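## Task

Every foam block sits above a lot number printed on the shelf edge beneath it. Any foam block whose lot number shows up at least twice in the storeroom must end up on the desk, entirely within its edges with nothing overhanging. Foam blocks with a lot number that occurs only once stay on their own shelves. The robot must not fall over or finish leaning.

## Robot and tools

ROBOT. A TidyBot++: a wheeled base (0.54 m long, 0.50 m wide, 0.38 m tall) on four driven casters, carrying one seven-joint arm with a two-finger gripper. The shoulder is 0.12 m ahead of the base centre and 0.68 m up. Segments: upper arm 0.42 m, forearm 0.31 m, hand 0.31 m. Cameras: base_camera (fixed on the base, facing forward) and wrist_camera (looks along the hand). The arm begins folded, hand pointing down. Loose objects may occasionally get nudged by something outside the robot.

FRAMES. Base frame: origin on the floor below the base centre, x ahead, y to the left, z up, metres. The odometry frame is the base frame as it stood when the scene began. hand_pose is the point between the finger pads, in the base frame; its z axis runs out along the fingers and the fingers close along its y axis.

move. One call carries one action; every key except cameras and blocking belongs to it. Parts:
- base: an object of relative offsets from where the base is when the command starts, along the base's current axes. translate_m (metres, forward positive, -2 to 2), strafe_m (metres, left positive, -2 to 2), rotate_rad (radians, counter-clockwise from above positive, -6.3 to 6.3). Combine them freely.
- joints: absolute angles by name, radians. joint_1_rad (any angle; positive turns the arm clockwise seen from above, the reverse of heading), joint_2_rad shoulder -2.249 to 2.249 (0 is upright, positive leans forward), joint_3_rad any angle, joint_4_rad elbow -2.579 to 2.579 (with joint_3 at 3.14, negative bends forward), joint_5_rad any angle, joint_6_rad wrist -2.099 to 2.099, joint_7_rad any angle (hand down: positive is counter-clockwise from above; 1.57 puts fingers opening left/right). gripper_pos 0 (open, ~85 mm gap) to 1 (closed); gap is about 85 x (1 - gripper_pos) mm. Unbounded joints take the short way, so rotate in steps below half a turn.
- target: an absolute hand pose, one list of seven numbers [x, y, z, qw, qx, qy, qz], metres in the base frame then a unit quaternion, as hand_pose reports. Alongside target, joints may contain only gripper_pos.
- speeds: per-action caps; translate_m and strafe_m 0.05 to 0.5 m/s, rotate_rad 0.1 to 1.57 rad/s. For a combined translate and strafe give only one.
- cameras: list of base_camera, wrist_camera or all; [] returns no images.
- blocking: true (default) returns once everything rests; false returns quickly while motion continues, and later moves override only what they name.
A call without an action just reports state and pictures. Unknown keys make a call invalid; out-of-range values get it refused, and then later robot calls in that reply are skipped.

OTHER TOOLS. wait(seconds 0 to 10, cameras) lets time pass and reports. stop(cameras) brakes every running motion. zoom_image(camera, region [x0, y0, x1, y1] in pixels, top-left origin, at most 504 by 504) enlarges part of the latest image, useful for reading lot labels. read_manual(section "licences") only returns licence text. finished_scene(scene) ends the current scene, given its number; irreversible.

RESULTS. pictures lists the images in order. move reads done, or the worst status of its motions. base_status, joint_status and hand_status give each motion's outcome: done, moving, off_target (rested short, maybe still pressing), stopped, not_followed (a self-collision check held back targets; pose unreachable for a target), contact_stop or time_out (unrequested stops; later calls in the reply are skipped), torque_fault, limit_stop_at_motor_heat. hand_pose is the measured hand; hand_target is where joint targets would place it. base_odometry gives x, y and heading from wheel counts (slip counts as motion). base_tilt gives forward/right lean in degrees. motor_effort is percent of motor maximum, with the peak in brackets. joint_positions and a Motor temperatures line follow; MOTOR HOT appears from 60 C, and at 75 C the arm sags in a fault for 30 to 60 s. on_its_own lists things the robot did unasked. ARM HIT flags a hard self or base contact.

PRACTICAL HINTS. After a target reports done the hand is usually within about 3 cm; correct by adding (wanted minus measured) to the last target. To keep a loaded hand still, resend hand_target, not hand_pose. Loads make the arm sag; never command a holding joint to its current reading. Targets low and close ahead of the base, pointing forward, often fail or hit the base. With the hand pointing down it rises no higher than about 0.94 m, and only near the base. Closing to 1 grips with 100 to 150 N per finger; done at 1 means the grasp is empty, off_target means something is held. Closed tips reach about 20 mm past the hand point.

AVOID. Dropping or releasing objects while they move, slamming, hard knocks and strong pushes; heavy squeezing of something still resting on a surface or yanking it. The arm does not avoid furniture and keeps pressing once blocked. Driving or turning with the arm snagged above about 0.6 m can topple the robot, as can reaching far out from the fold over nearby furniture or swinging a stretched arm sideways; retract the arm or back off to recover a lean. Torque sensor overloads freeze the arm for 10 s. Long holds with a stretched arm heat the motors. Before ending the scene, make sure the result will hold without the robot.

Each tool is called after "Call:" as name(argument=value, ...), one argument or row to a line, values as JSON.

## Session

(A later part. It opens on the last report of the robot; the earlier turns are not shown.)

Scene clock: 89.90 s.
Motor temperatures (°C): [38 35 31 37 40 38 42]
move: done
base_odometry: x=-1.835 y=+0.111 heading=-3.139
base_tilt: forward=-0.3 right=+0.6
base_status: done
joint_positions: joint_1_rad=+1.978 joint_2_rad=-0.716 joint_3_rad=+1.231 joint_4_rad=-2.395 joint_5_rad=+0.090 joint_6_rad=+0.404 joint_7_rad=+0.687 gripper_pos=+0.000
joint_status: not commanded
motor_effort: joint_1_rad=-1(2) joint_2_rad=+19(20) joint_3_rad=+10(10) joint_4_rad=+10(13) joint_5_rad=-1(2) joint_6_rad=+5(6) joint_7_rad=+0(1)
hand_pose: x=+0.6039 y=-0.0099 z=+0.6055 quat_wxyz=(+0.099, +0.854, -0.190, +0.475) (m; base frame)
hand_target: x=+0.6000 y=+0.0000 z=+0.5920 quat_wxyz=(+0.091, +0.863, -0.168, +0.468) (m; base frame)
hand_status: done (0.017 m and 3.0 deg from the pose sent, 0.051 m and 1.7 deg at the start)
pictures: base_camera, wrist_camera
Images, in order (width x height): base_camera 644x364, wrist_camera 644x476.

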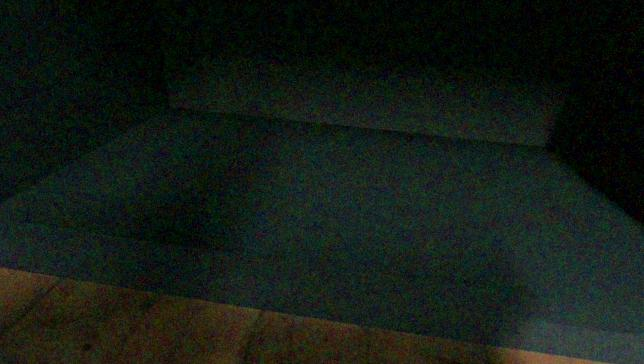

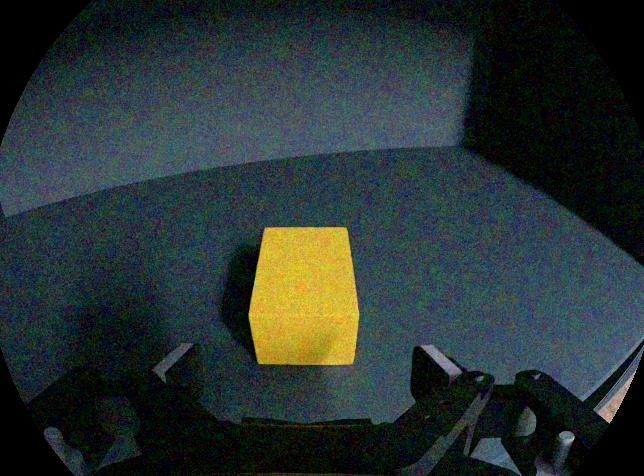

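Call:
move(
  target=[0.597,0.006,0.581,0.091,0.863,-0.168,0.468],
  cameras=[],
)

Call:
move(
  base={"translate_m":0.053,"strafe_m":-0.023},
  speeds={"translate_m":0.1},
)

Scene clock: 90.97 s.
Motor temperatures (°C): [38 35 30 37 40 37 42]
move: done
base_odometry: x=-1.835 y=+0.111 heading=-3.139
base_tilt: forward=-0.3 right=+0.6
base_status: not commanded
joint_positions: joint_1_rad=+1.978 joint_2_rad=-0.758 joint_3_rad=+1.215 joint_4_rad=-2.405 joint_5_rad=+0.093 joint_6_rad=+0.430 joint_7_rad=+0.641 gripper_pos=+0.000
joint_status: not commanded
motor_effort: joint_1_rad=+0(1) joint_2_rad=+19(21) joint_3_rad=+10(11) joint_4_rad=+8(9) joint_5_rad=-2(2) joint_6_rad=+5(6) joint_7_rad=-1(1)
hand_pose: x=+0.6020 y=-0.0043 z=+0.5937 quat_wxyz=(+0.098, +0.854, -0.191, +0.474) (m; base frame)
hand_target: x=+0.5970 y=+0.0060 z=+0.5810 quat_wxyz=(+0.091, +0.863, -0.168, +0.468) (m; base frame)
hand_status: done (0.017 m and 3.0 deg from the pose sent, 0.030 m and 3.0 deg at the start)
pictures: none
No camera images: "cameras" was empty.

Scene clock: 92.10 s.
Motor temperatures (°C): [38 35 30 37 40 37 42]
move: done
base_odometry: x=-1.888 y=+0.133 heading=-3.139
base_tilt: forward=-0.3 right=+0.6
base_status: done
joint_positions: joint_1_rad=+1.979 joint_2_rad=-0.758 joint_3_rad=+1.214 joint_4_rad=-2.409 joint_5_rad=+0.093 joint_6_rad=+0.431 joint_7_rad=+0.641 gripper_pos=+0.000
joint_status: not commanded
motor_effort: joint_1_rad=-1(2) joint_2_rad=+20(21) joint_3_rad=+10(11) joint_4_rad=+8(10) joint_5_rad=-2(2) joint_6_rad=+5(5) joint_7_rad=+0(1)
hand_pose: x=+0.6005 y=-0.0054 z=+0.5927 quat_wxyz=(+0.098, +0.854, -0.192, +0.473) (m; base frame)
hand_target: x=+0.5970 y=+0.0060 z=+0.5810 quat_wxyz=(+0.091, +0.863, -0.168, +0.468) (m; base frame)
hand_status: not commanded
pictures: base_camera, wrist_camera
Images, in order (width x height): base_camera 644x364, wrist_camera 644x476.

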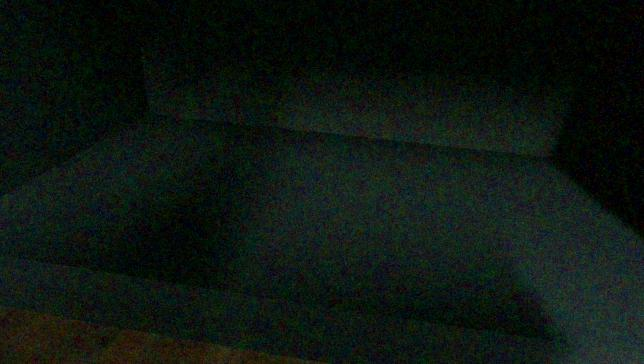

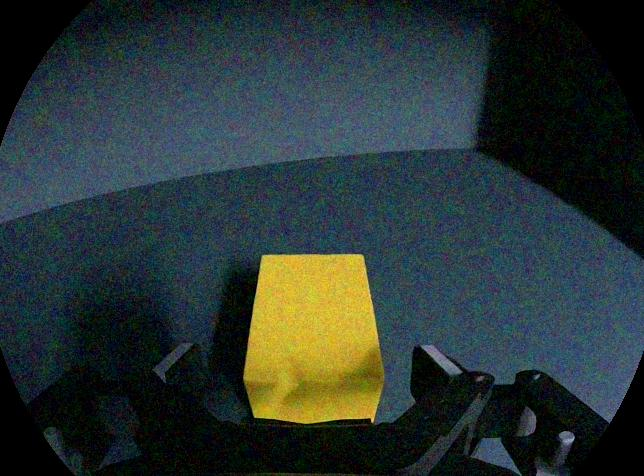

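Call:
move(
  base={"translate_m":0.017,"strafe_m":-0.008},
  speeds={"translate_m":0.1},
  cameras=[],
)

Call:
move(
  joints={"gripper_pos":0.5},
  cameras=["wrist_camera"],
)

Call:
move(
  target=[0.6,0.0,0.645,0.091,0.863,-0.168,0.468],
  cameras=["wrist_camera"],
)

Call:
move(
  base={"translate_m":-0.5},
  cameras=["wrist_camera"],
)

Scene clock: 93.13 s.
Motor temperatures (°C): [38 35 30 37 40 37 42]
move: done
base_odometry: x=-1.905 y=+0.141 heading=-3.138
base_tilt: forward=-0.3 right=+0.6
base_status: done
joint_positions: joint_1_rad=+1.983 joint_2_rad=-0.758 joint_3_rad=+1.214 joint_4_rad=-2.411 joint_5_rad=+0.093 joint_6_rad=+0.432 joint_7_rad=+0.641 gripper_pos=+0.000
joint_status: not commanded
motor_effort: joint_1_rad=+0(3) joint_2_rad=+19(20) joint_3_rad=+10(11) joint_4_rad=+8(9) joint_5_rad=-2(2) joint_6_rad=+4(5) joint_7_rad=+0(1)
hand_pose: x=+0.5998 y=-0.0075 z=+0.5923 quat_wxyz=(+0.099, +0.854, -0.193, +0.472) (m; base frame)
hand_target: x=+0.5970 y=+0.0060 z=+0.5810 quat_wxyz=(+0.091, +0.863, -0.168, +0.468) (m; base frame)
hand_status: not commanded
pictures: none
No camera images: "cameras" was empty.

Scene clock: 95.20 s.
Motor temperatures (°C): [38 35 30 37 40 37 42]
move: done
base_odometry: x=-1.905 y=+0.141 heading=-3.138
base_tilt: forward=-0.3 right=+0.6
base_status: not commanded
joint_positions: joint_1_rad=+1.984 joint_2_rad=-0.758 joint_3_rad=+1.220 joint_4_rad=-2.412 joint_5_rad=+0.093 joint_6_rad=+0.454 joint_7_rad=+0.641 gripper_pos=+0.500
joint_status: all done
motor_effort: joint_1_rad=-1(4) joint_2_rad=+18(20) joint_3_rad=+7(10) joint_4_rad=+6(9) joint_5_rad=+0(3) joint_6_rad=+4(6) joint_7_rad=+0(1)
hand_pose: x=+0.6037 y=-0.0066 z=+0.5974 quat_wxyz=(+0.095, +0.851, -0.191, +0.481) (m; base frame)
hand_target: x=+0.5970 y=+0.0060 z=+0.5810 quat_wxyz=(+0.091, +0.863, -0.168, +0.468) (m; base frame)
hand_status: not commanded
pictures: wrist_camera
Images, in order (width x height): wrist_camera 644x476.

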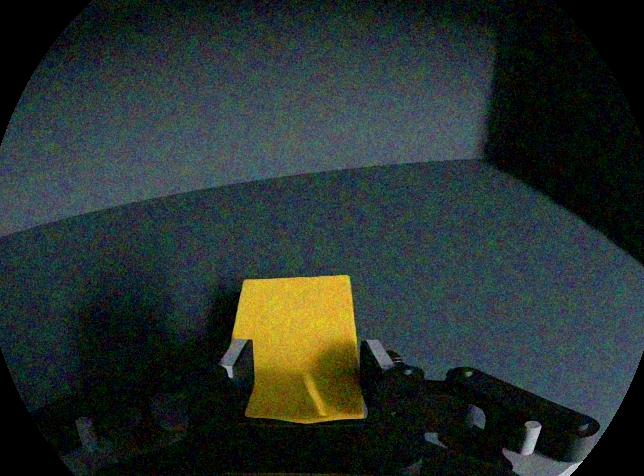

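Scene clock: 96.73 s.
Motor temperatures (°C): [38 35 30 37 40 37 42]
move: done
base_odometry: x=-1.905 y=+0.141 heading=-3.138
base_tilt: forward=-0.3 right=+0.6
base_status: not commanded
joint_positions: joint_1_rad=+1.886 joint_2_rad=-0.557 joint_3_rad=+1.303 joint_4_rad=-2.371 joint_5_rad=+0.070 joint_6_rad=+0.306 joint_7_rad=+0.869 gripper_pos=+0.500
joint_status: not commanded
motor_effort: joint_1_rad=+0(2) joint_2_rad=+16(21) joint_3_rad=+9(11) joint_4_rad=+12(12) joint_5_rad=-1(2) joint_6_rad=+6(6) joint_7_rad=+0(1)
hand_pose: x=+0.6018 y=+0.0023 z=+0.6430 quat_wxyz=(+0.085, +0.862, -0.157, +0.474) (m; base frame)
hand_target: x=+0.6000 y=+0.0000 z=+0.6450 quat_wxyz=(+0.091, +0.863, -0.168, +0.468) (m; base frame)
hand_status: done (0.004 m and 1.5 deg from the pose sent, 0.048 m and 3.3 deg at the start)
pictures: wrist_camera
Images, in order (width x height): wrist_camera 644x476.

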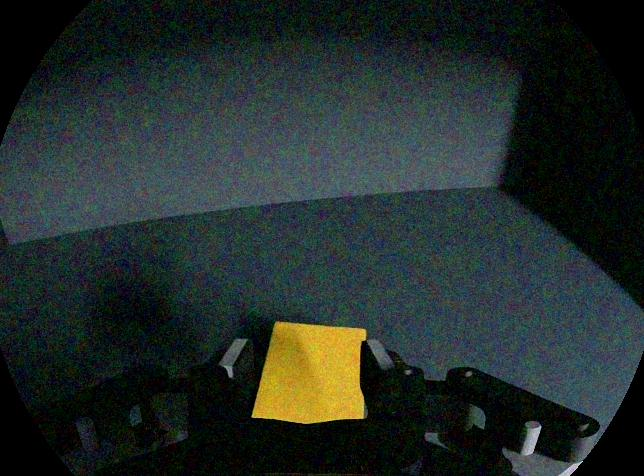

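Scene clock: 99.10 s.
Motor temperatures (°C): [38 35 30 37 40 37 42]
move: done
base_odometry: x=-1.405 y=+0.143 heading=-3.138
base_tilt: forward=-0.3 right=+0.6
base_status: done
joint_positions: joint_1_rad=+1.880 joint_2_rad=-0.556 joint_3_rad=+1.303 joint_4_rad=-2.367 joint_5_rad=+0.070 joint_6_rad=+0.301 joint_7_rad=+0.870 gripper_pos=+0.500
joint_status: not commanded
motor_effort: joint_1_rad=+0(2) joint_2_rad=+15(17) joint_3_rad=+8(9) joint_4_rad=+12(14) joint_5_rad=-1(1) joint_6_rad=+6(7) joint_7_rad=+0(1)
hand_pose: x=+0.6028 y=+0.0051 z=+0.6439 quat_wxyz=(+0.084, +0.863, -0.155, +0.474) (m; base frame)
hand_target: x=+0.6000 y=+0.0000 z=+0.6450 quat_wxyz=(+0.091, +0.863, -0.168, +0.468) (m; base frame)
hand_status: not commanded
pictures: wrist_camera
Images, in order (width x height): wrist_camera 644x476.

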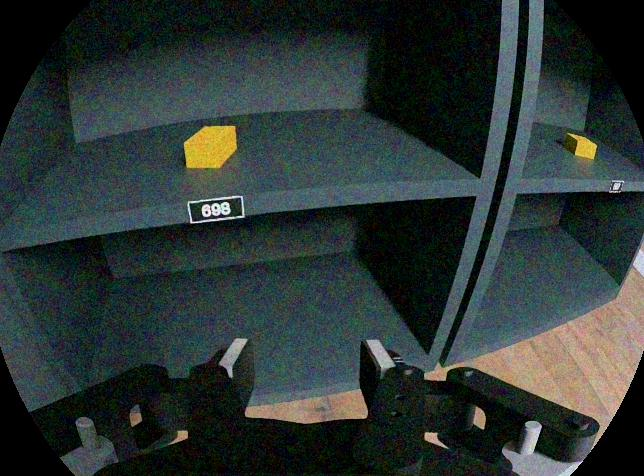

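Call:
move(
  joints={"gripper_pos":0},
  cameras=[],
)

Call:
move(
  base={"translate_m":0.4,"strafe_m":0.0},
  target=[0.598,0.007,0.60,0.091,0.863,-0.168,0.468],
  speeds={"translate_m":0.25},
)

Scene clock: 100.17 s.
Motor temperatures (°C): [38 35 30 37 40 37 42]
move: done
base_odometry: x=-1.405 y=+0.143 heading=-3.138
base_tilt: forward=-0.4 right=+0.6
base_status: not commanded
joint_positions: joint_1_rad=+1.880 joint_2_rad=-0.556 joint_3_rad=+1.303 joint_4_rad=-2.367 joint_5_rad=+0.070 joint_6_rad=+0.301 joint_7_rad=+0.870 gripper_pos=+0.000
joint_status: all done
motor_effort: joint_1_rad=+0(1) joint_2_rad=+16(17) joint_3_rad=+8(9) joint_4_rad=+11(13) joint_5_rad=-1(1) joint_6_rad=+6(7) joint_7_rad=+0(1)
hand_pose: x=+0.6028 y=+0.0051 z=+0.6439 quat_wxyz=(+0.084, +0.863, -0.155, +0.474) (m; base frame)
hand_target: x=+0.6000 y=+0.0000 z=+0.6450 quat_wxyz=(+0.091, +0.863, -0.168, +0.468) (m; base frame)
hand_status: not commanded
pictures: none
No camera images: "cameras" was empty.

Scene clock: 102.67 s.
Motor temperatures (°C): [38 35 30 37 40 37 42]
move: done
base_odometry: x=-1.805 y=+0.141 heading=-3.138
base_tilt: forward=-0.3 right=+0.6
base_status: done
joint_positions: joint_1_rad=+1.935 joint_2_rad=-0.692 joint_3_rad=+1.239 joint_4_rad=-2.386 joint_5_rad=+0.083 joint_6_rad=+0.361 joint_7_rad=+0.712 gripper_pos=+0.000
joint_status: not commanded
motor_effort: joint_1_rad=+0(2) joint_2_rad=+19(20) joint_3_rad=+10(11) joint_4_rad=+9(14) joint_5_rad=-1(2) joint_6_rad=+5(7) joint_7_rad=+0(1)
hand_pose: x=+0.6013 y=+0.0042 z=+0.6082 quat_wxyz=(+0.094, +0.860, -0.179, +0.469) (m; base frame)
hand_target: x=+0.5980 y=+0.0070 z=+0.6000 quat_wxyz=(+0.091, +0.863, -0.168, +0.468) (m; base frame)
hand_status: done (0.009 m and 1.4 deg from the pose sent, 0.044 m and 1.8 deg at the start)
pictures: base_camera, wrist_camera
Images, in order (width x height): base_camera 644x364, wrist_camera 644x476.

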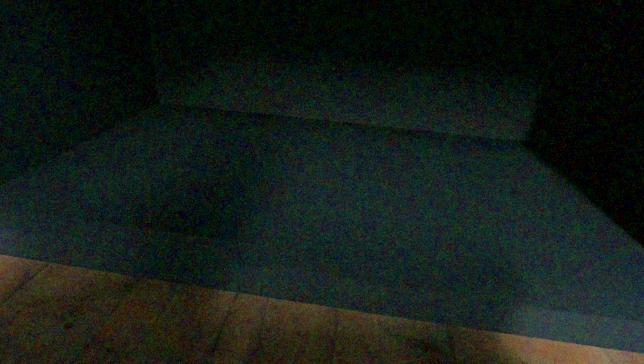

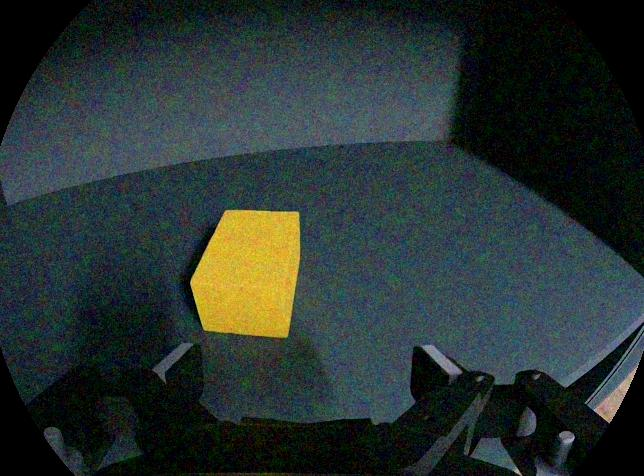

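Call:
move(
  base={"translate_m":0.016,"strafe_m":0.038},
  target=[0.598,0.012,0.58,0.091,0.863,-0.168,0.468],
  speeds={"translate_m":0.1},
  cameras=[],
)

Call:
move(
  base={"translate_m":0.065,"strafe_m":-0.026},
  speeds={"translate_m":0.1},
)

Scene clock: 104.00 s.
Motor temperatures (°C): [38 35 30 37 40 37 42]
move: done
base_odometry: x=-1.821 y=+0.103 heading=-3.139
base_tilt: forward=-0.3 right=+0.6
base_status: done
joint_positions: joint_1_rad=+1.953 joint_2_rad=-0.768 joint_3_rad=+1.207 joint_4_rad=-2.397 joint_5_rad=+0.083 joint_6_rad=+0.412 joint_7_rad=+0.655 gripper_pos=+0.000
joint_status: not commanded
motor_effort: joint_1_rad=-1(2) joint_2_rad=+20(22) joint_3_rad=+10(12) joint_4_rad=+8(11) joint_5_rad=-2(2) joint_6_rad=+5(6) joint_7_rad=+0(1)
hand_pose: x=+0.6020 y=+0.0083 z=+0.5896 quat_wxyz=(+0.100, +0.859, -0.175, +0.470) (m; base frame)
hand_target: x=+0.5980 y=+0.0120 z=+0.5800 quat_wxyz=(+0.091, +0.863, -0.168, +0.468) (m; base frame)
hand_status: done (0.011 m and 1.4 deg from the pose sent, 0.029 m and 1.4 deg at the start)
pictures: none
No camera images: "cameras" was empty.

Scene clock: 105.27 s.
Motor temperatures (°C): [38 35 30 37 40 37 42]
move: done
base_odometry: x=-1.887 y=+0.129 heading=-3.138
base_tilt: forward=-0.3 right=+0.6
base_status: done
joint_positions: joint_1_rad=+1.957 joint_2_rad=-0.768 joint_3_rad=+1.207 joint_4_rad=-2.399 joint_5_rad=+0.083 joint_6_rad=+0.413 joint_7_rad=+0.655 gripper_pos=+0.000
joint_status: not commanded
motor_effort: joint_1_rad=+0(2) joint_2_rad=+19(21) joint_3_rad=+10(11) joint_4_rad=+8(10) joint_5_rad=-2(2) joint_6_rad=+5(5) joint_7_rad=-1(1)
hand_pose: x=+0.6010 y=+0.0057 z=+0.5891 quat_wxyz=(+0.101, +0.859, -0.178, +0.470) (m; base frame)
hand_target: x=+0.5980 y=+0.0120 z=+0.5800 quat_wxyz=(+0.091, +0.863, -0.168, +0.468) (m; base frame)
hand_status: not commanded
pictures: base_camera, wrist_camera
Images, in order (width x height): base_camera 644x364, wrist_camera 644x476.

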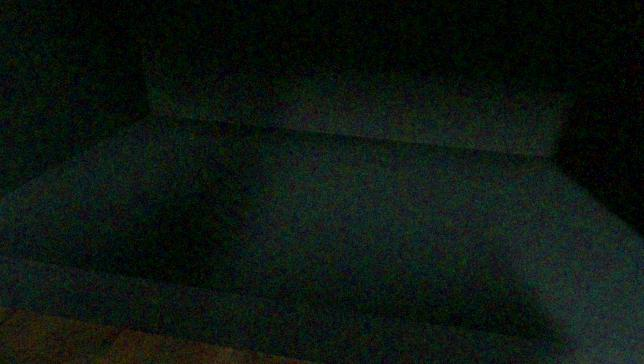

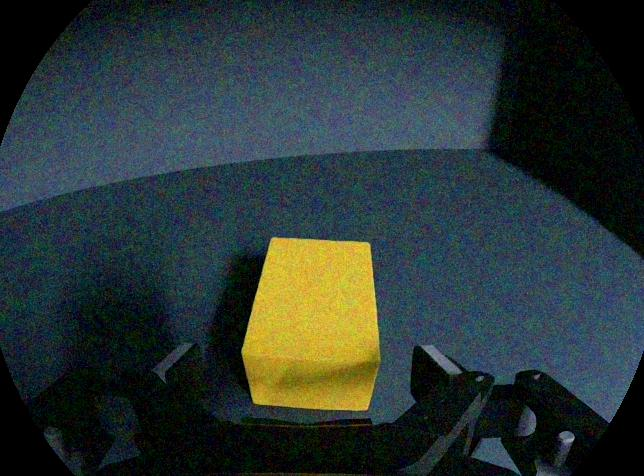

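Call:
move(
  base={"translate_m":0.04,"strafe_m":-0.019},
  speeds={"translate_m":0.1},
)

Scene clock: 106.37 s.
Motor temperatures (°C): [38 35 30 37 40 37 42]
move: done
base_odometry: x=-1.927 y=+0.148 heading=-3.138
base_tilt: forward=-0.3 right=+0.6
base_status: done
joint_positions: joint_1_rad=+1.959 joint_2_rad=-0.768 joint_3_rad=+1.207 joint_4_rad=-2.401 joint_5_rad=+0.083 joint_6_rad=+0.414 joint_7_rad=+0.655 gripper_pos=+0.000
joint_status: not commanded
motor_effort: joint_1_rad=+0(2) joint_2_rad=+19(21) joint_3_rad=+11(12) joint_4_rad=+8(10) joint_5_rad=-2(2) joint_6_rad=+5(5) joint_7_rad=+0(1)
hand_pose: x=+0.6005 y=+0.0044 z=+0.5888 quat_wxyz=(+0.102, +0.859, -0.179, +0.469) (m; base frame)
hand_target: x=+0.5980 y=+0.0120 z=+0.5800 quat_wxyz=(+0.091, +0.863, -0.168, +0.468) (m; base frame)
hand_status: not commanded
pictures: base_camera, wrist_camera
Images, in order (width x height): base_camera 644x364, wrist_camera 644x476.

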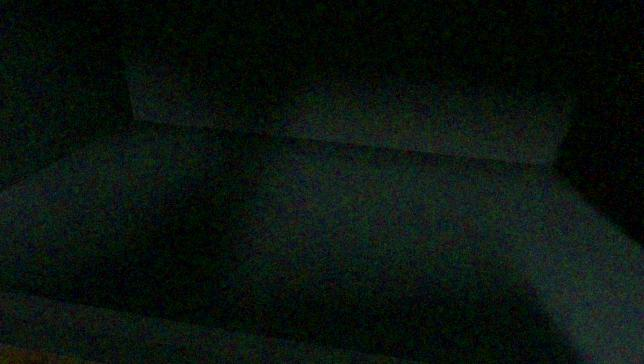

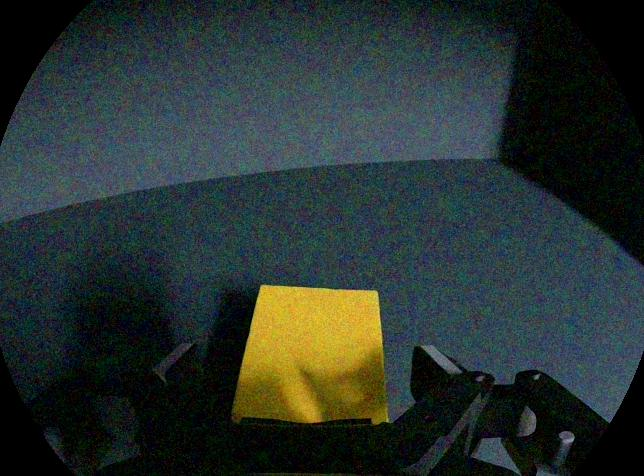

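Call:
move(
  joints={"gripper_pos":0.5},
  cameras=["wrist_camera"],
)

Call:
move(
  target=[0.6,0.0,0.65,0.091,0.863,-0.168,0.468],
  cameras=["wrist_camera"],
)

Scene clock: 107.37 s.
Motor temperatures (°C): [38 35 30 37 40 37 42]
move: off_target
base_odometry: x=-1.927 y=+0.148 heading=-3.138
base_tilt: forward=-0.3 right=+0.6
base_status: not commanded
joint_positions: joint_1_rad=+1.959 joint_2_rad=-0.768 joint_3_rad=+1.208 joint_4_rad=-2.401 joint_5_rad=+0.083 joint_6_rad=+0.419 joint_7_rad=+0.655 gripper_pos=+0.464
joint_status: gripper_pos off_target (ended at +0.464, target +0.500)
motor_effort: joint_1_rad=-1(2) joint_2_rad=+19(20) joint_3_rad=+9(10) joint_4_rad=+8(9) joint_5_rad=-1(2) joint_6_rad=+5(5) joint_7_rad=+0(1)
hand_pose: x=+0.6017 y=+0.0051 z=+0.5901 quat_wxyz=(+0.100, +0.858, -0.178, +0.471) (m; base frame)
hand_target: x=+0.5980 y=+0.0120 z=+0.5800 quat_wxyz=(+0.091, +0.863, -0.168, +0.468) (m; base frame)
hand_status: not commanded
pictures: wrist_camera
Images, in order (width x height): wrist_camera 644x476.

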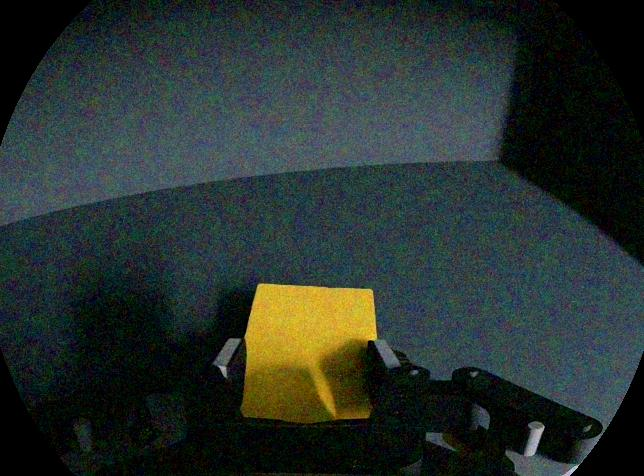

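Scene clock: 108.97 s.
Motor temperatures (°C): [38 35 30 37 40 37 42]
move: done
base_odometry: x=-1.927 y=+0.148 heading=-3.138
base_tilt: forward=-0.3 right=+0.6
base_status: not commanded
joint_positions: joint_1_rad=+1.870 joint_2_rad=-0.544 joint_3_rad=+1.317 joint_4_rad=-2.365 joint_5_rad=+0.053 joint_6_rad=+0.286 joint_7_rad=+0.897 gripper_pos=+0.464
joint_status: not commanded
motor_effort: joint_1_rad=-1(1) joint_2_rad=+15(21) joint_3_rad=+8(11) joint_4_rad=+13(13) joint_5_rad=-1(2) joint_6_rad=+7(7) joint_7_rad=+0(1)
hand_pose: x=+0.6011 y=+0.0016 z=+0.6473 quat_wxyz=(+0.087, +0.863, -0.156, +0.473) (m; base frame)
hand_target: x=+0.6000 y=+0.0000 z=+0.6500 quat_wxyz=(+0.091, +0.863, -0.168, +0.468) (m; base frame)
hand_status: done (0.003 m and 1.5 deg from the pose sent, 0.060 m and 1.7 deg at the start)
pictures: wrist_camera
Images, in order (width x height): wrist_camera 644x476.

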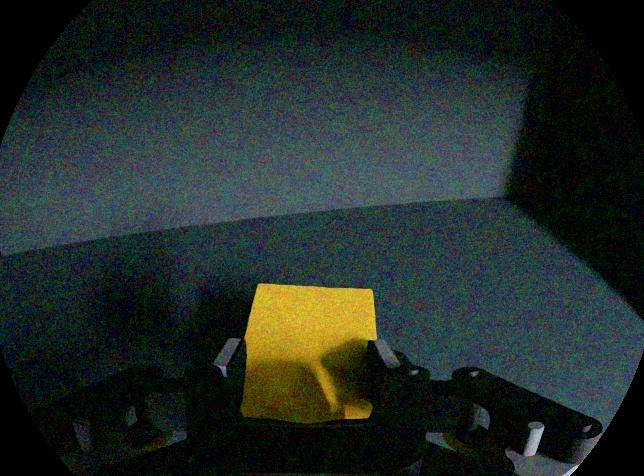

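Call:
move(
  base={"translate_m":-0.5},
  cameras=["wrist_camera"],
)

Call:
move(
  base={"translate_m":-1.92,"strafe_m":-0.16,"rotate_rad":-1.77},
  target=[0.5,0.02,1.0,0,0.879,0,0.477],
)

Call:
move(
  target=[0.66,0.0,0.83,0,0.879,0,0.477],
  cameras=["wrist_camera"],
)

Scene clock: 111.57 s.
Motor temperatures (°C): [38 35 30 37 40 37 42]
move: done
base_odometry: x=-1.427 y=+0.150 heading=-3.137
base_tilt: forward=-0.3 right=+0.6
base_status: done
joint_positions: joint_1_rad=+1.864 joint_2_rad=-0.543 joint_3_rad=+1.318 joint_4_rad=-2.360 joint_5_rad=+0.053 joint_6_rad=+0.281 joint_7_rad=+0.899 gripper_pos=+0.464
joint_status: not commanded
motor_effort: joint_1_rad=-1(2) joint_2_rad=+15(17) joint_3_rad=+8(9) joint_4_rad=+13(15) joint_5_rad=-1(1) joint_6_rad=+7(7) joint_7_rad=+0(1)
hand_pose: x=+0.6023 y=+0.0046 z=+0.6484 quat_wxyz=(+0.086, +0.863, -0.154, +0.473) (m; base frame)
hand_target: x=+0.6000 y=+0.0000 z=+0.6500 quat_wxyz=(+0.091, +0.863, -0.168, +0.468) (m; base frame)
hand_status: not commanded
pictures: wrist_camera
Images, in order (width x height): wrist_camera 644x476.

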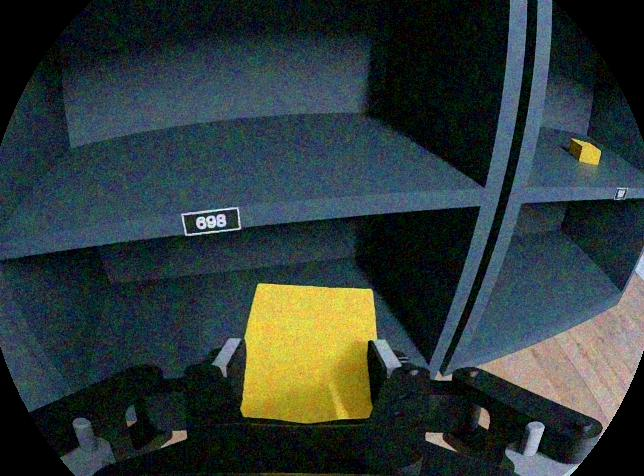

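Scene clock: 117.23 s.
Motor temperatures (°C): [38 35 30 37 40 37 42]
move: done
base_odometry: x=+0.493 y=+0.317 heading=+1.374
base_tilt: forward=-0.3 right=+0.6
base_status: done
joint_positions: joint_1_rad=+0.040 joint_2_rad=-0.444 joint_3_rad=+3.064 joint_4_rad=-1.672 joint_5_rad=+0.053 joint_6_rad=-0.873 joint_7_rad=+1.469 gripper_pos=+0.464
joint_status: not commanded
motor_effort: joint_1_rad=+0(2) joint_2_rad=-5(17) joint_3_rad=+1(11) joint_4_rad=+21(22) joint_5_rad=+1(2) joint_6_rad=+8(9) joint_7_rad=+0(1)
hand_pose: x=+0.5022 y=+0.0112 z=+1.0098 quat_wxyz=(+0.008, +0.867, -0.018, +0.498) (m; base frame)
hand_target: x=+0.5000 y=+0.0200 z=+1.0000 quat_wxyz=(+0.000, +0.879, +0.000, +0.477) (m; base frame)
hand_status: done (0.013 m and 3.6 deg from the pose sent, 0.366 m and 20.3 deg at the start)
pictures: base_camera, wrist_camera
Images, in order (width x height): base_camera 644x364, wrist_camera 644x476.

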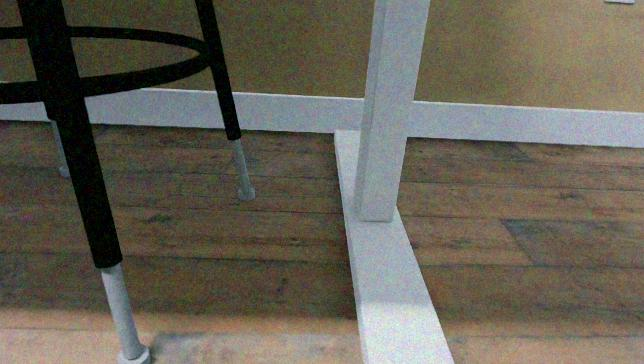

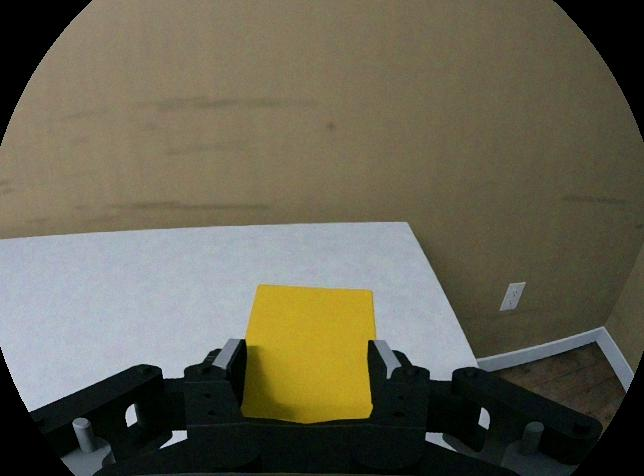

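Scene clock: 119.13 s.
Motor temperatures (°C): [38 35 30 37 40 37 42]
move: done
base_odometry: x=+0.493 y=+0.317 heading=+1.374
base_tilt: forward=-0.3 right=+0.6
base_status: not commanded
joint_positions: joint_1_rad=+0.006 joint_2_rad=-0.051 joint_3_rad=+3.143 joint_4_rad=-1.919 joint_5_rad=+0.053 joint_6_rad=-0.303 joint_7_rad=+1.542 gripper_pos=+0.464
joint_status: not commanded
motor_effort: joint_1_rad=+0(1) joint_2_rad=-18(21) joint_3_rad=+0(2) joint_4_rad=+21(23) joint_5_rad=+1(2) joint_6_rad=+8(8) joint_7_rad=+0(1)
hand_pose: x=+0.6550 y=-0.0077 z=+0.8339 quat_wxyz=(+0.014, +0.885, +0.003, +0.466) (m; base frame)
hand_target: x=+0.6600 y=+0.0000 z=+0.8300 quat_wxyz=(+0.000, +0.879, +0.000, +0.477) (m; base frame)
hand_status: done (0.010 m and 2.1 deg from the pose sent, 0.240 m and 3.6 deg at the start)
pictures: wrist_camera
Images, in order (width x height): wrist_camera 644x476.

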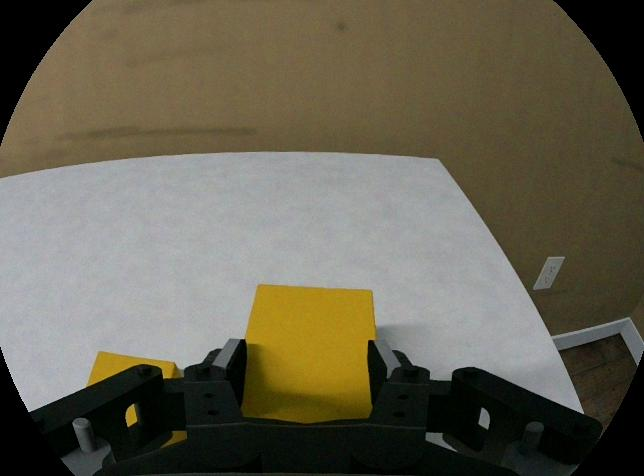

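Call:
move(
  base={"strafe_m":-0.06},
  cameras=[],
)

Call:
move(
  target=[0.67,0.0,0.785,0,0.879,0,0.477],
  cameras=["wrist_camera"],
)

Call:
move(
  target=[0.67,0.0,0.77,0,0.879,0,0.477],
  cameras=[],
)

Call:
move(
  target=[0.67,0.0,0.758,0,0.879,0,0.477],
  cameras=["wrist_camera"],
)

Scene clock: 125.40 s.
Motor temperatures (°C): [38 35 30 37 40 37 42]
move: done
base_odometry: x=+0.552 y=+0.306 heading=+1.375
base_tilt: forward=-0.3 right=+0.6
base_status: done
joint_positions: joint_1_rad=-0.001 joint_2_rad=-0.051 joint_3_rad=+3.154 joint_4_rad=-1.919 joint_5_rad=+0.053 joint_6_rad=-0.300 joint_7_rad=+1.543 gripper_pos=+0.464
joint_status: not commanded
motor_effort: joint_1_rad=-1(2) joint_2_rad=-18(19) joint_3_rad=+0(2) joint_4_rad=+22(22) joint_5_rad=+1(1) joint_6_rad=+7(8) joint_7_rad=+0(1)
hand_pose: x=+0.6556 y=-0.0095 z=+0.8345 quat_wxyz=(+0.014, +0.884, +0.001, +0.467) (m; base frame)
hand_target: x=+0.6600 y=+0.0000 z=+0.8300 quat_wxyz=(+0.000, +0.879, +0.000, +0.477) (m; base frame)
hand_status: not commanded
pictures: none
No camera images: "cameras" was empty.

Scene clock: 126.60 s.
Motor temperatures (°C): [38 35 30 37 40 37 42]
move: done
base_odometry: x=+0.552 y=+0.306 heading=+1.375
base_tilt: forward=-0.3 right=+0.6
base_status: not commanded
joint_positions: joint_1_rad=-0.001 joint_2_rad=+0.017 joint_3_rad=+3.150 joint_4_rad=-2.006 joint_5_rad=+0.027 joint_6_rad=-0.143 joint_7_rad=+1.573 gripper_pos=+0.464
joint_status: not commanded
motor_effort: joint_1_rad=+0(1) joint_2_rad=-20(22) joint_3_rad=+0(0) joint_4_rad=+20(22) joint_5_rad=+1(1) joint_6_rad=+7(8) joint_7_rad=+0(1)
hand_pose: x=+0.6668 y=-0.0038 z=+0.7906 quat_wxyz=(+0.010, +0.883, +0.008, +0.469) (m; base frame)
hand_target: x=+0.6700 y=+0.0000 z=+0.7850 quat_wxyz=(+0.000, +0.879, +0.000, +0.477) (m; base frame)
hand_status: done (0.007 m and 1.9 deg from the pose sent, 0.052 m and 2.1 deg at the start)
pictures: wrist_camera
Images, in order (width x height): wrist_camera 644x476.

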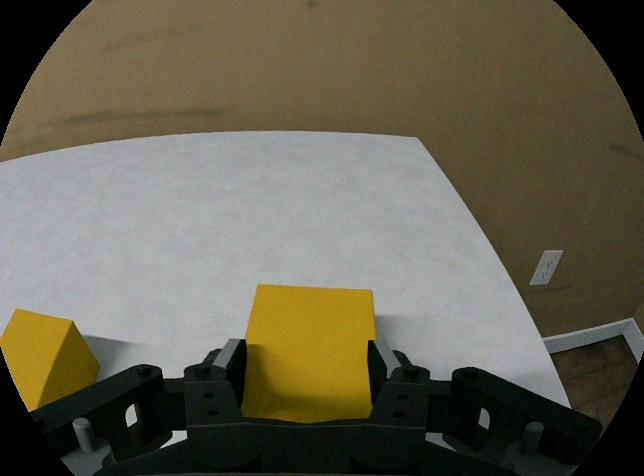

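Scene clock: 127.33 s.
Motor temperatures (°C): [38 35 30 37 40 37 42]
move: done
base_odometry: x=+0.552 y=+0.306 heading=+1.375
base_tilt: forward=-0.3 right=+0.6
base_status: not commanded
joint_positions: joint_1_rad=+0.033 joint_2_rad=+0.030 joint_3_rad=+3.108 joint_4_rad=-2.037 joint_5_rad=+0.027 joint_6_rad=-0.086 joint_7_rad=+1.573 gripper_pos=+0.465
joint_status: not commanded
motor_effort: joint_1_rad=+0(1) joint_2_rad=-19(21) joint_3_rad=+0(1) joint_4_rad=+20(21) joint_5_rad=+1(1) joint_6_rad=+8(8) joint_7_rad=+0(0)
hand_pose: x=+0.6678 y=+0.0004 z=+0.7820 quat_wxyz=(+0.007, +0.880, +0.012, +0.475) (m; base frame)
hand_target: x=+0.6700 y=+0.0000 z=+0.7700 quat_wxyz=(+0.000, +0.879, +0.000, +0.477) (m; base frame)
hand_status: done (0.012 m and 1.6 deg from the pose sent, 0.021 m and 1.9 deg at the start)
pictures: none
No camera images: "cameras" was empty.

Scene clock: 127.97 s.
Motor temperatures (°C): [38 35 30 37 40 37 42]
move: done
base_odometry: x=+0.552 y=+0.306 heading=+1.375
base_tilt: forward=-0.3 right=+0.6
base_status: not commanded
joint_positions: joint_1_rad=+0.033 joint_2_rad=+0.034 joint_3_rad=+3.108 joint_4_rad=-2.059 joint_5_rad=+0.027 joint_6_rad=-0.038 joint_7_rad=+1.569 gripper_pos=+0.465
joint_status: not commanded
motor_effort: joint_1_rad=-1(1) joint_2_rad=-18(20) joint_3_rad=+0(0) joint_4_rad=+19(20) joint_5_rad=+1(1) joint_6_rad=+7(8) joint_7_rad=+0(0)
hand_pose: x=+0.6691 y=+0.0008 z=+0.7803 quat_wxyz=(+0.006, +0.875, +0.010, +0.484) (m; base frame)
hand_target: x=+0.6700 y=+0.0000 z=+0.7580 quat_wxyz=(+0.000, +0.879, +0.000, +0.477) (m; base frame)
hand_status: done (0.022 m and 1.7 deg from the pose sent, 0.024 m and 1.6 deg at the start)
pictures: wrist_camera
Images, in order (width x height): wrist_camera 644x476.

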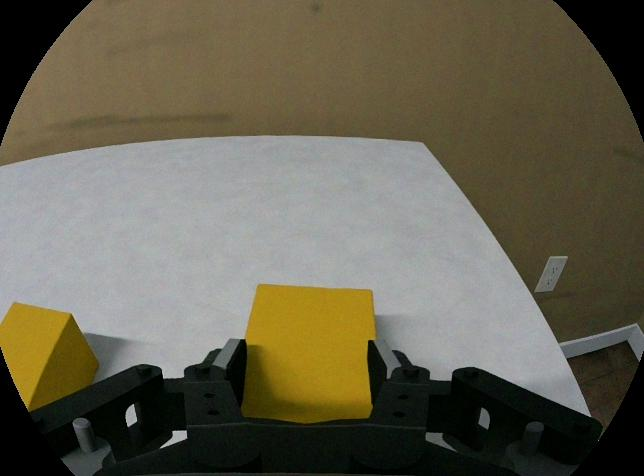

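Contact. Release.

Call:
move(
  target=[0.67,0.0,0.765,0,0.879,0,0.477],
  cameras=[],
)

Call:
move(
  joints={"gripper_pos":0},
  cameras=[],
)

Call:
move(
  target=[0.56,0.0,0.835,0,0.879,0,0.477],
)

Scene clock: 128.67 s.
Motor temperatures (°C): [38 35 30 37 40 37 42]
move: done
base_odometry: x=+0.552 y=+0.306 heading=+1.375
base_tilt: forward=-0.3 right=+0.6
base_status: not commanded
joint_positions: joint_1_rad=+0.038 joint_2_rad=+0.034 joint_3_rad=+3.104 joint_4_rad=-2.059 joint_5_rad=+0.026 joint_6_rad=-0.038 joint_7_rad=+1.571 gripper_pos=+0.465
joint_status: not commanded
motor_effort: joint_1_rad=-1(1) joint_2_rad=-18(18) joint_3_rad=+0(0) joint_4_rad=+17(19) joint_5_rad=+1(1) joint_6_rad=+7(8) joint_7_rad=+0(0)
hand_pose: x=+0.6691 y=+0.0008 z=+0.7803 quat_wxyz=(+0.006, +0.875, +0.011, +0.484) (m; base frame)
hand_target: x=+0.6700 y=+0.0000 z=+0.7650 quat_wxyz=(+0.000, +0.879, +0.000, +0.477) (m; base frame)
hand_status: done (0.015 m and 1.7 deg from the pose sent, 0.015 m and 1.7 deg at the start)
pictures: none
No camera images: "cameras" was empty.

Scene clock: 129.50 s.
Motor temperatures (°C): [38 35 30 37 40 37 42]
move: done
base_odometry: x=+0.552 y=+0.306 heading=+1.375
base_tilt: forward=-0.3 right=+0.6
base_status: not commanded
joint_positions: joint_1_rad=+0.038 joint_2_rad=+0.038 joint_3_rad=+3.104 joint_4_rad=-2.059 joint_5_rad=+0.026 joint_6_rad=-0.038 joint_7_rad=+1.571 gripper_pos=+0.000
joint_status: all done
motor_effort: joint_1_rad=+0(1) joint_2_rad=-20(20) joint_3_rad=+0(0) joint_4_rad=+20(20) joint_5_rad=+1(1) joint_6_rad=+8(9) joint_7_rad=+0(1)
hand_pose: x=+0.6695 y=+0.0008 z=+0.7783 quat_wxyz=(+0.006, +0.876, +0.011, +0.483) (m; base frame)
hand_target: x=+0.6700 y=+0.0000 z=+0.7650 quat_wxyz=(+0.000, +0.879, +0.000, +0.477) (m; base frame)
hand_status: not commanded
pictures: none
No camera images: "cameras" was empty.

Scene clock: 131.00 s.
Motor temperatures (°C): [38 35 30 37 40 37 42]
move: done
base_odometry: x=+0.552 y=+0.306 heading=+1.375
base_tilt: forward=-0.3 right=+0.6
base_status: not commanded
joint_positions: joint_1_rad=+0.012 joint_2_rad=-0.295 joint_3_rad=+3.135 joint_4_rad=-2.094 joint_5_rad=+0.026 joint_6_rad=-0.270 joint_7_rad=+1.571 gripper_pos=+0.000
joint_status: not commanded
motor_effort: joint_1_rad=+0(1) joint_2_rad=-10(22) joint_3_rad=+1(1) joint_4_rad=+22(22) joint_5_rad=+1(1) joint_6_rad=+8(9) joint_7_rad=+0(1)
hand_pose: x=+0.5762 y=-0.0030 z=+0.8647 quat_wxyz=(+0.012, +0.860, +0.007, +0.511) (m; base frame)
hand_target: x=+0.5600 y=+0.0000 z=+0.8350 quat_wxyz=(+0.000, +0.879, +0.000, +0.477) (m; base frame)
hand_status: done (0.034 m and 4.7 deg from the pose sent, 0.123 m and 1.6 deg at the start)
pictures: base_camera, wrist_camera
Images, in order (width x height): base_camera 644x364, wrist_camera 644x476.

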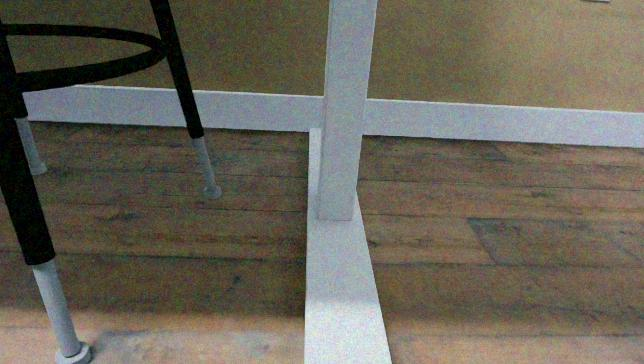

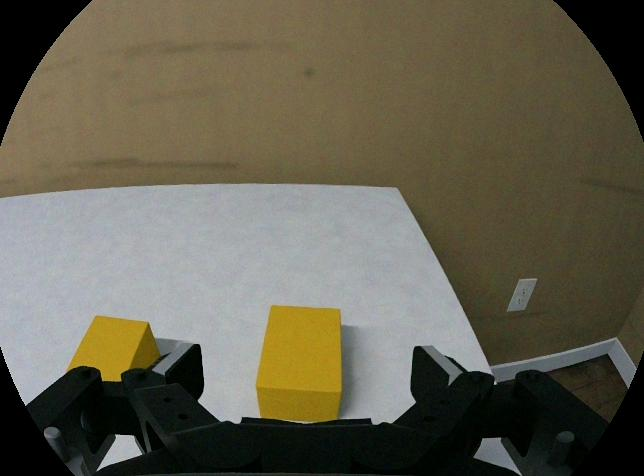

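Call:
move(
  base={"translate_m":-0.25},
  cameras=[],
)

Call:
move(
  base={"rotate_rad":-1.7},
  joints={"joint_1_rad":0,"joint_2_rad":-0.6,"joint_3_rad":3.14,"joint_4_rad":-1.6,"joint_5_rad":0,"joint_6_rad":-1.2,"joint_7_rad":1.57},
)

Scene clock: 133.03 s.
Motor temperatures (°C): [38 35 30 37 40 37 42]
move: done
base_odometry: x=+0.503 y=+0.061 heading=+1.375
base_tilt: forward=-0.4 right=+0.6
base_status: done
joint_positions: joint_1_rad=+0.011 joint_2_rad=-0.304 joint_3_rad=+3.136 joint_4_rad=-2.097 joint_5_rad=+0.026 joint_6_rad=-0.276 joint_7_rad=+1.571 gripper_pos=+0.000
joint_status: not commanded
motor_effort: joint_1_rad=-1(1) joint_2_rad=-9(13) joint_3_rad=+1(1) joint_4_rad=+22(23) joint_5_rad=+1(1) joint_6_rad=+9(9) joint_7_rad=+0(1)
hand_pose: x=+0.5731 y=-0.0034 z=+0.8653 quat_wxyz=(+0.012, +0.860, +0.007, +0.511) (m; base frame)
hand_target: x=+0.5600 y=+0.0000 z=+0.8350 quat_wxyz=(+0.000, +0.879, +0.000, +0.477) (m; base frame)
hand_status: not commanded
pictures: none
No camera images: "cameras" was empty.

Scene clock: 135.40 s.
Motor temperatures (°C): [38 35 30 37 40 37 42]
move: done
base_odometry: x=+0.503 y=+0.061 heading=-0.324
base_tilt: forward=-0.3 right=+0.6
base_status: done
joint_positions: joint_1_rad=+0.007 joint_2_rad=-0.587 joint_3_rad=+3.137 joint_4_rad=-1.614 joint_5_rad=+0.026 joint_6_rad=-1.150 joint_7_rad=+1.571 gripper_pos=+0.000
joint_status: all done
motor_effort: joint_1_rad=-1(2) joint_2_rad=+2(12) joint_3_rad=+1(3) joint_4_rad=+19(23) joint_5_rad=+1(2) joint_6_rad=+7(9) joint_7_rad=+0(1)
hand_pose: x=+0.4107 y=-0.0059 z=+1.0173 quat_wxyz=(+0.015, +0.886, -0.001, +0.464) (m; base frame)
hand_target: x=+0.3976 y=+0.0020 z=+1.0157 quat_wxyz=(+0.000, +0.891, +0.000, +0.454) (m; base frame)
hand_status: not commanded
pictures: base_camera, wrist_camera
Images, in order (width x height): base_camera 644x364, wrist_camera 644x476.

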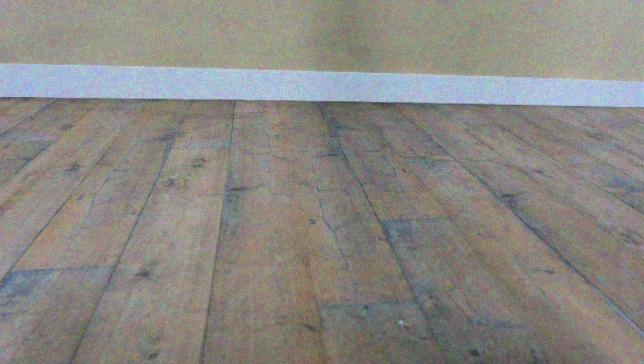

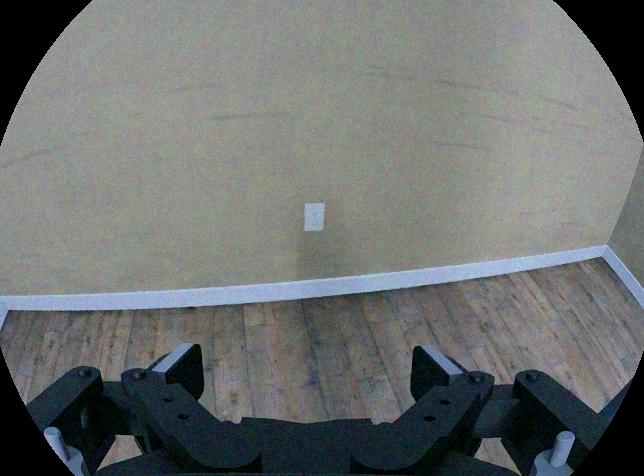

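Call:
move(
  base={"translate_m":0.6},
  cameras=[],
)

Call:
move(
  base={"rotate_rad":-1.3},
)

Scene clock: 138.07 s.
Motor temperatures (°C): [38 35 30 37 40 37 42]
move: done
base_odometry: x=+1.072 y=-0.130 heading=-0.325
base_tilt: forward=-0.3 right=+0.6
base_status: done
joint_positions: joint_1_rad=+0.007 joint_2_rad=-0.594 joint_3_rad=+3.137 joint_4_rad=-1.613 joint_5_rad=+0.026 joint_6_rad=-1.154 joint_7_rad=+1.571 gripper_pos=+0.000
joint_status: not commanded
motor_effort: joint_1_rad=+0(1) joint_2_rad=+2(5) joint_3_rad=+1(1) joint_4_rad=+19(20) joint_5_rad=+1(1) joint_6_rad=+8(8) joint_7_rad=+0(1)
hand_pose: x=+0.4077 y=-0.0059 z=+1.0190 quat_wxyz=(+0.015, +0.885, -0.001, +0.466) (m; base frame)
hand_target: x=+0.3976 y=+0.0020 z=+1.0157 quat_wxyz=(+0.000, +0.891, +0.000, +0.454) (m; base frame)
hand_status: not commanded
pictures: none
No camera images: "cameras" was empty.

Scene clock: 140.17 s.
Motor temperatures (°C): [38 35 30 37 40 37 42]
move: done
base_odometry: x=+1.072 y=-0.130 heading=-1.624
base_tilt: forward=-0.3 right=+0.6
base_status: done
joint_positions: joint_1_rad=+0.007 joint_2_rad=-0.594 joint_3_rad=+3.137 joint_4_rad=-1.613 joint_5_rad=+0.026 joint_6_rad=-1.154 joint_7_rad=+1.571 gripper_pos=+0.000
joint_status: not commanded
motor_effort: joint_1_rad=-1(1) joint_2_rad=+1(2) joint_3_rad=+1(2) joint_4_rad=+19(20) joint_5_rad=+1(2) joint_6_rad=+7(8) joint_7_rad=+0(1)
hand_pose: x=+0.4077 y=-0.0060 z=+1.0190 quat_wxyz=(+0.015, +0.885, -0.001, +0.466) (m; base frame)
hand_target: x=+0.3976 y=+0.0020 z=+1.0157 quat_wxyz=(+0.000, +0.891, +0.000, +0.454) (m; base frame)
hand_status: not commanded
pictures: base_camera, wrist_camera
Images, in order (width x height): base_camera 644x364, wrist_camera 644x476.

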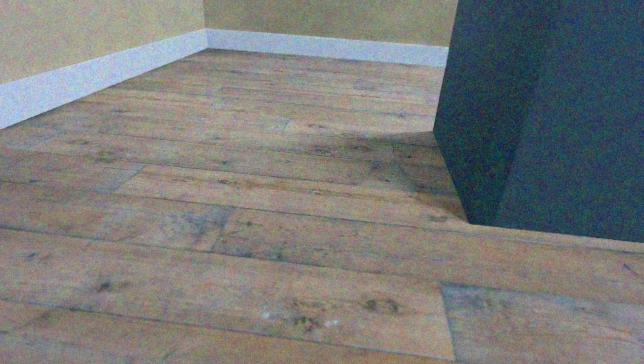

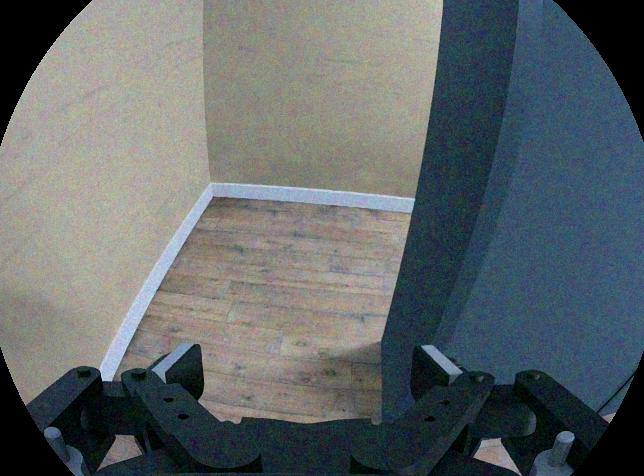

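Call:
move(
  base={"strafe_m":0.22},
  cameras=[],
)

Call:
move(
  base={"translate_m":1.35},
)

Call:
move(
  base={"rotate_rad":-1.4},
)

Scene clock: 142.10 s.
Motor temperatures (°C): [38 35 30 37 40 37 42]
move: done
base_odometry: x=+1.292 y=-0.142 heading=-1.625
base_tilt: forward=-0.4 right=+0.6
base_status: done
joint_positions: joint_1_rad=+0.007 joint_2_rad=-0.594 joint_3_rad=+3.137 joint_4_rad=-1.613 joint_5_rad=+0.026 joint_6_rad=-1.154 joint_7_rad=+1.571 gripper_pos=+0.000
joint_status: not commanded
motor_effort: joint_1_rad=-1(1) joint_2_rad=+2(3) joint_3_rad=+1(3) joint_4_rad=+19(20) joint_5_rad=+1(2) joint_6_rad=+7(8) joint_7_rad=-1(1)
hand_pose: x=+0.4077 y=-0.0060 z=+1.0190 quat_wxyz=(+0.015, +0.885, -0.001, +0.466) (m; base frame)
hand_target: x=+0.3976 y=+0.0020 z=+1.0157 quat_wxyz=(+0.000, +0.891, +0.000, +0.454) (m; base frame)
hand_status: not commanded
pictures: none
No camera images: "cameras" was empty.

Scene clock: 146.17 s.
Motor temperatures (°C): [38 35 30 37 40 37 42]
move: done
base_odometry: x=+1.218 y=-1.490 heading=-1.625
base_tilt: forward=-0.4 right=+0.6
base_status: done
joint_positions: joint_1_rad=+0.007 joint_2_rad=-0.596 joint_3_rad=+3.137 joint_4_rad=-1.613 joint_5_rad=+0.026 joint_6_rad=-1.155 joint_7_rad=+1.571 gripper_pos=+0.000
joint_status: not commanded
motor_effort: joint_1_rad=-1(1) joint_2_rad=+2(5) joint_3_rad=+1(1) joint_4_rad=+19(21) joint_5_rad=+1(1) joint_6_rad=+7(8) joint_7_rad=+0(1)
hand_pose: x=+0.4069 y=-0.0060 z=+1.0195 quat_wxyz=(+0.015, +0.885, -0.001, +0.466) (m; base frame)
hand_target: x=+0.3976 y=+0.0020 z=+1.0157 quat_wxyz=(+0.000, +0.891, +0.000, +0.454) (m; base frame)
hand_status: not commanded
pictures: base_camera, wrist_camera
Images, in order (width x height): base_camera 644x364, wrist_camera 644x476.

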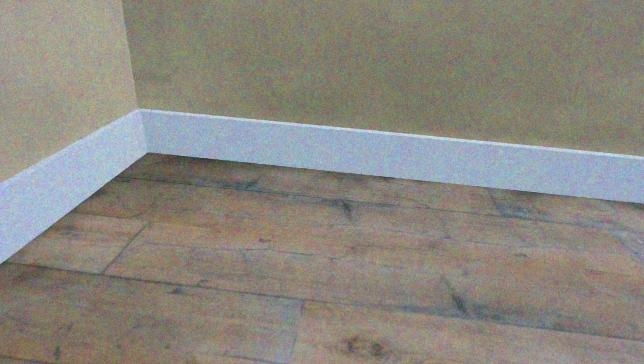

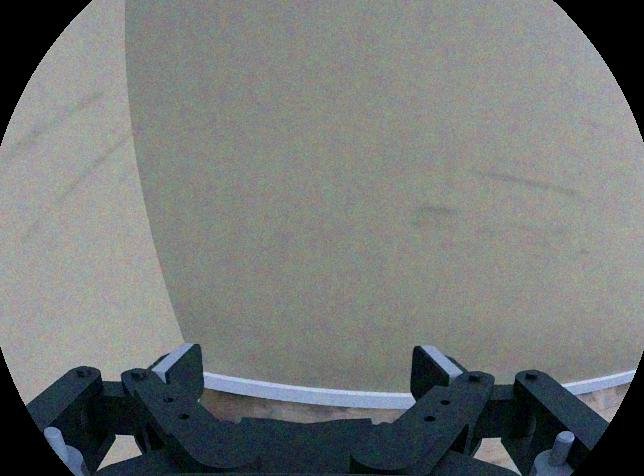

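Scene clock: 148.33 s.
Motor temperatures (°C): [38 35 30 37 40 37 42]
move: done
base_odometry: x=+1.218 y=-1.490 heading=-3.024
base_tilt: forward=-0.3 right=+0.6
base_status: done
joint_positions: joint_1_rad=+0.007 joint_2_rad=-0.596 joint_3_rad=+3.137 joint_4_rad=-1.613 joint_5_rad=+0.026 joint_6_rad=-1.155 joint_7_rad=+1.571 gripper_pos=+0.000
joint_status: not commanded
motor_effort: joint_1_rad=+0(1) joint_2_rad=+1(2) joint_3_rad=+1(3) joint_4_rad=+19(20) joint_5_rad=+1(2) joint_6_rad=+8(8) joint_7_rad=-1(1)
hand_pose: x=+0.4069 y=-0.0060 z=+1.0195 quat_wxyz=(+0.015, +0.885, -0.001, +0.466) (m; base frame)
hand_target: x=+0.3976 y=+0.0020 z=+1.0157 quat_wxyz=(+0.000, +0.891, +0.000, +0.454) (m; base frame)
hand_status: not commanded
pictures: base_camera, wrist_camera
Images, in order (width x height): base_camera 644x364, wrist_camera 644x476.

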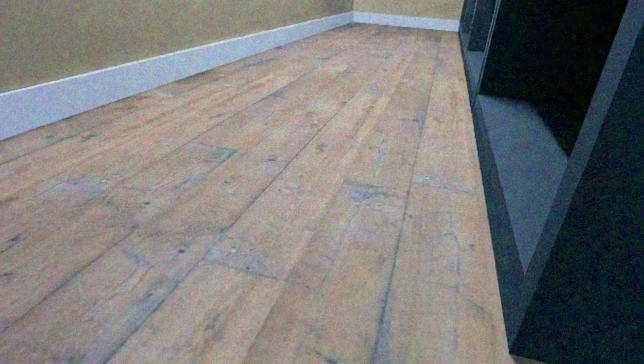

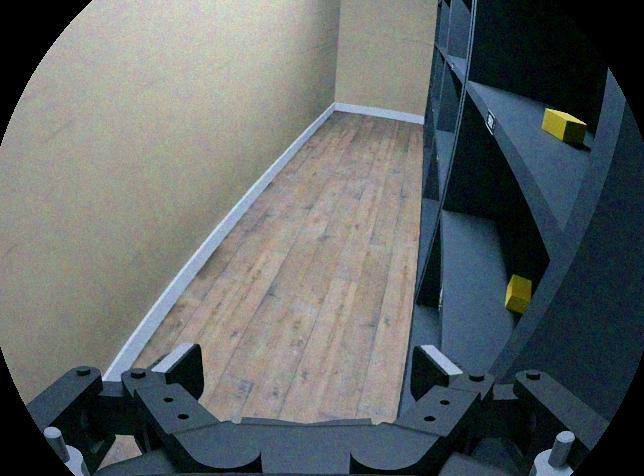

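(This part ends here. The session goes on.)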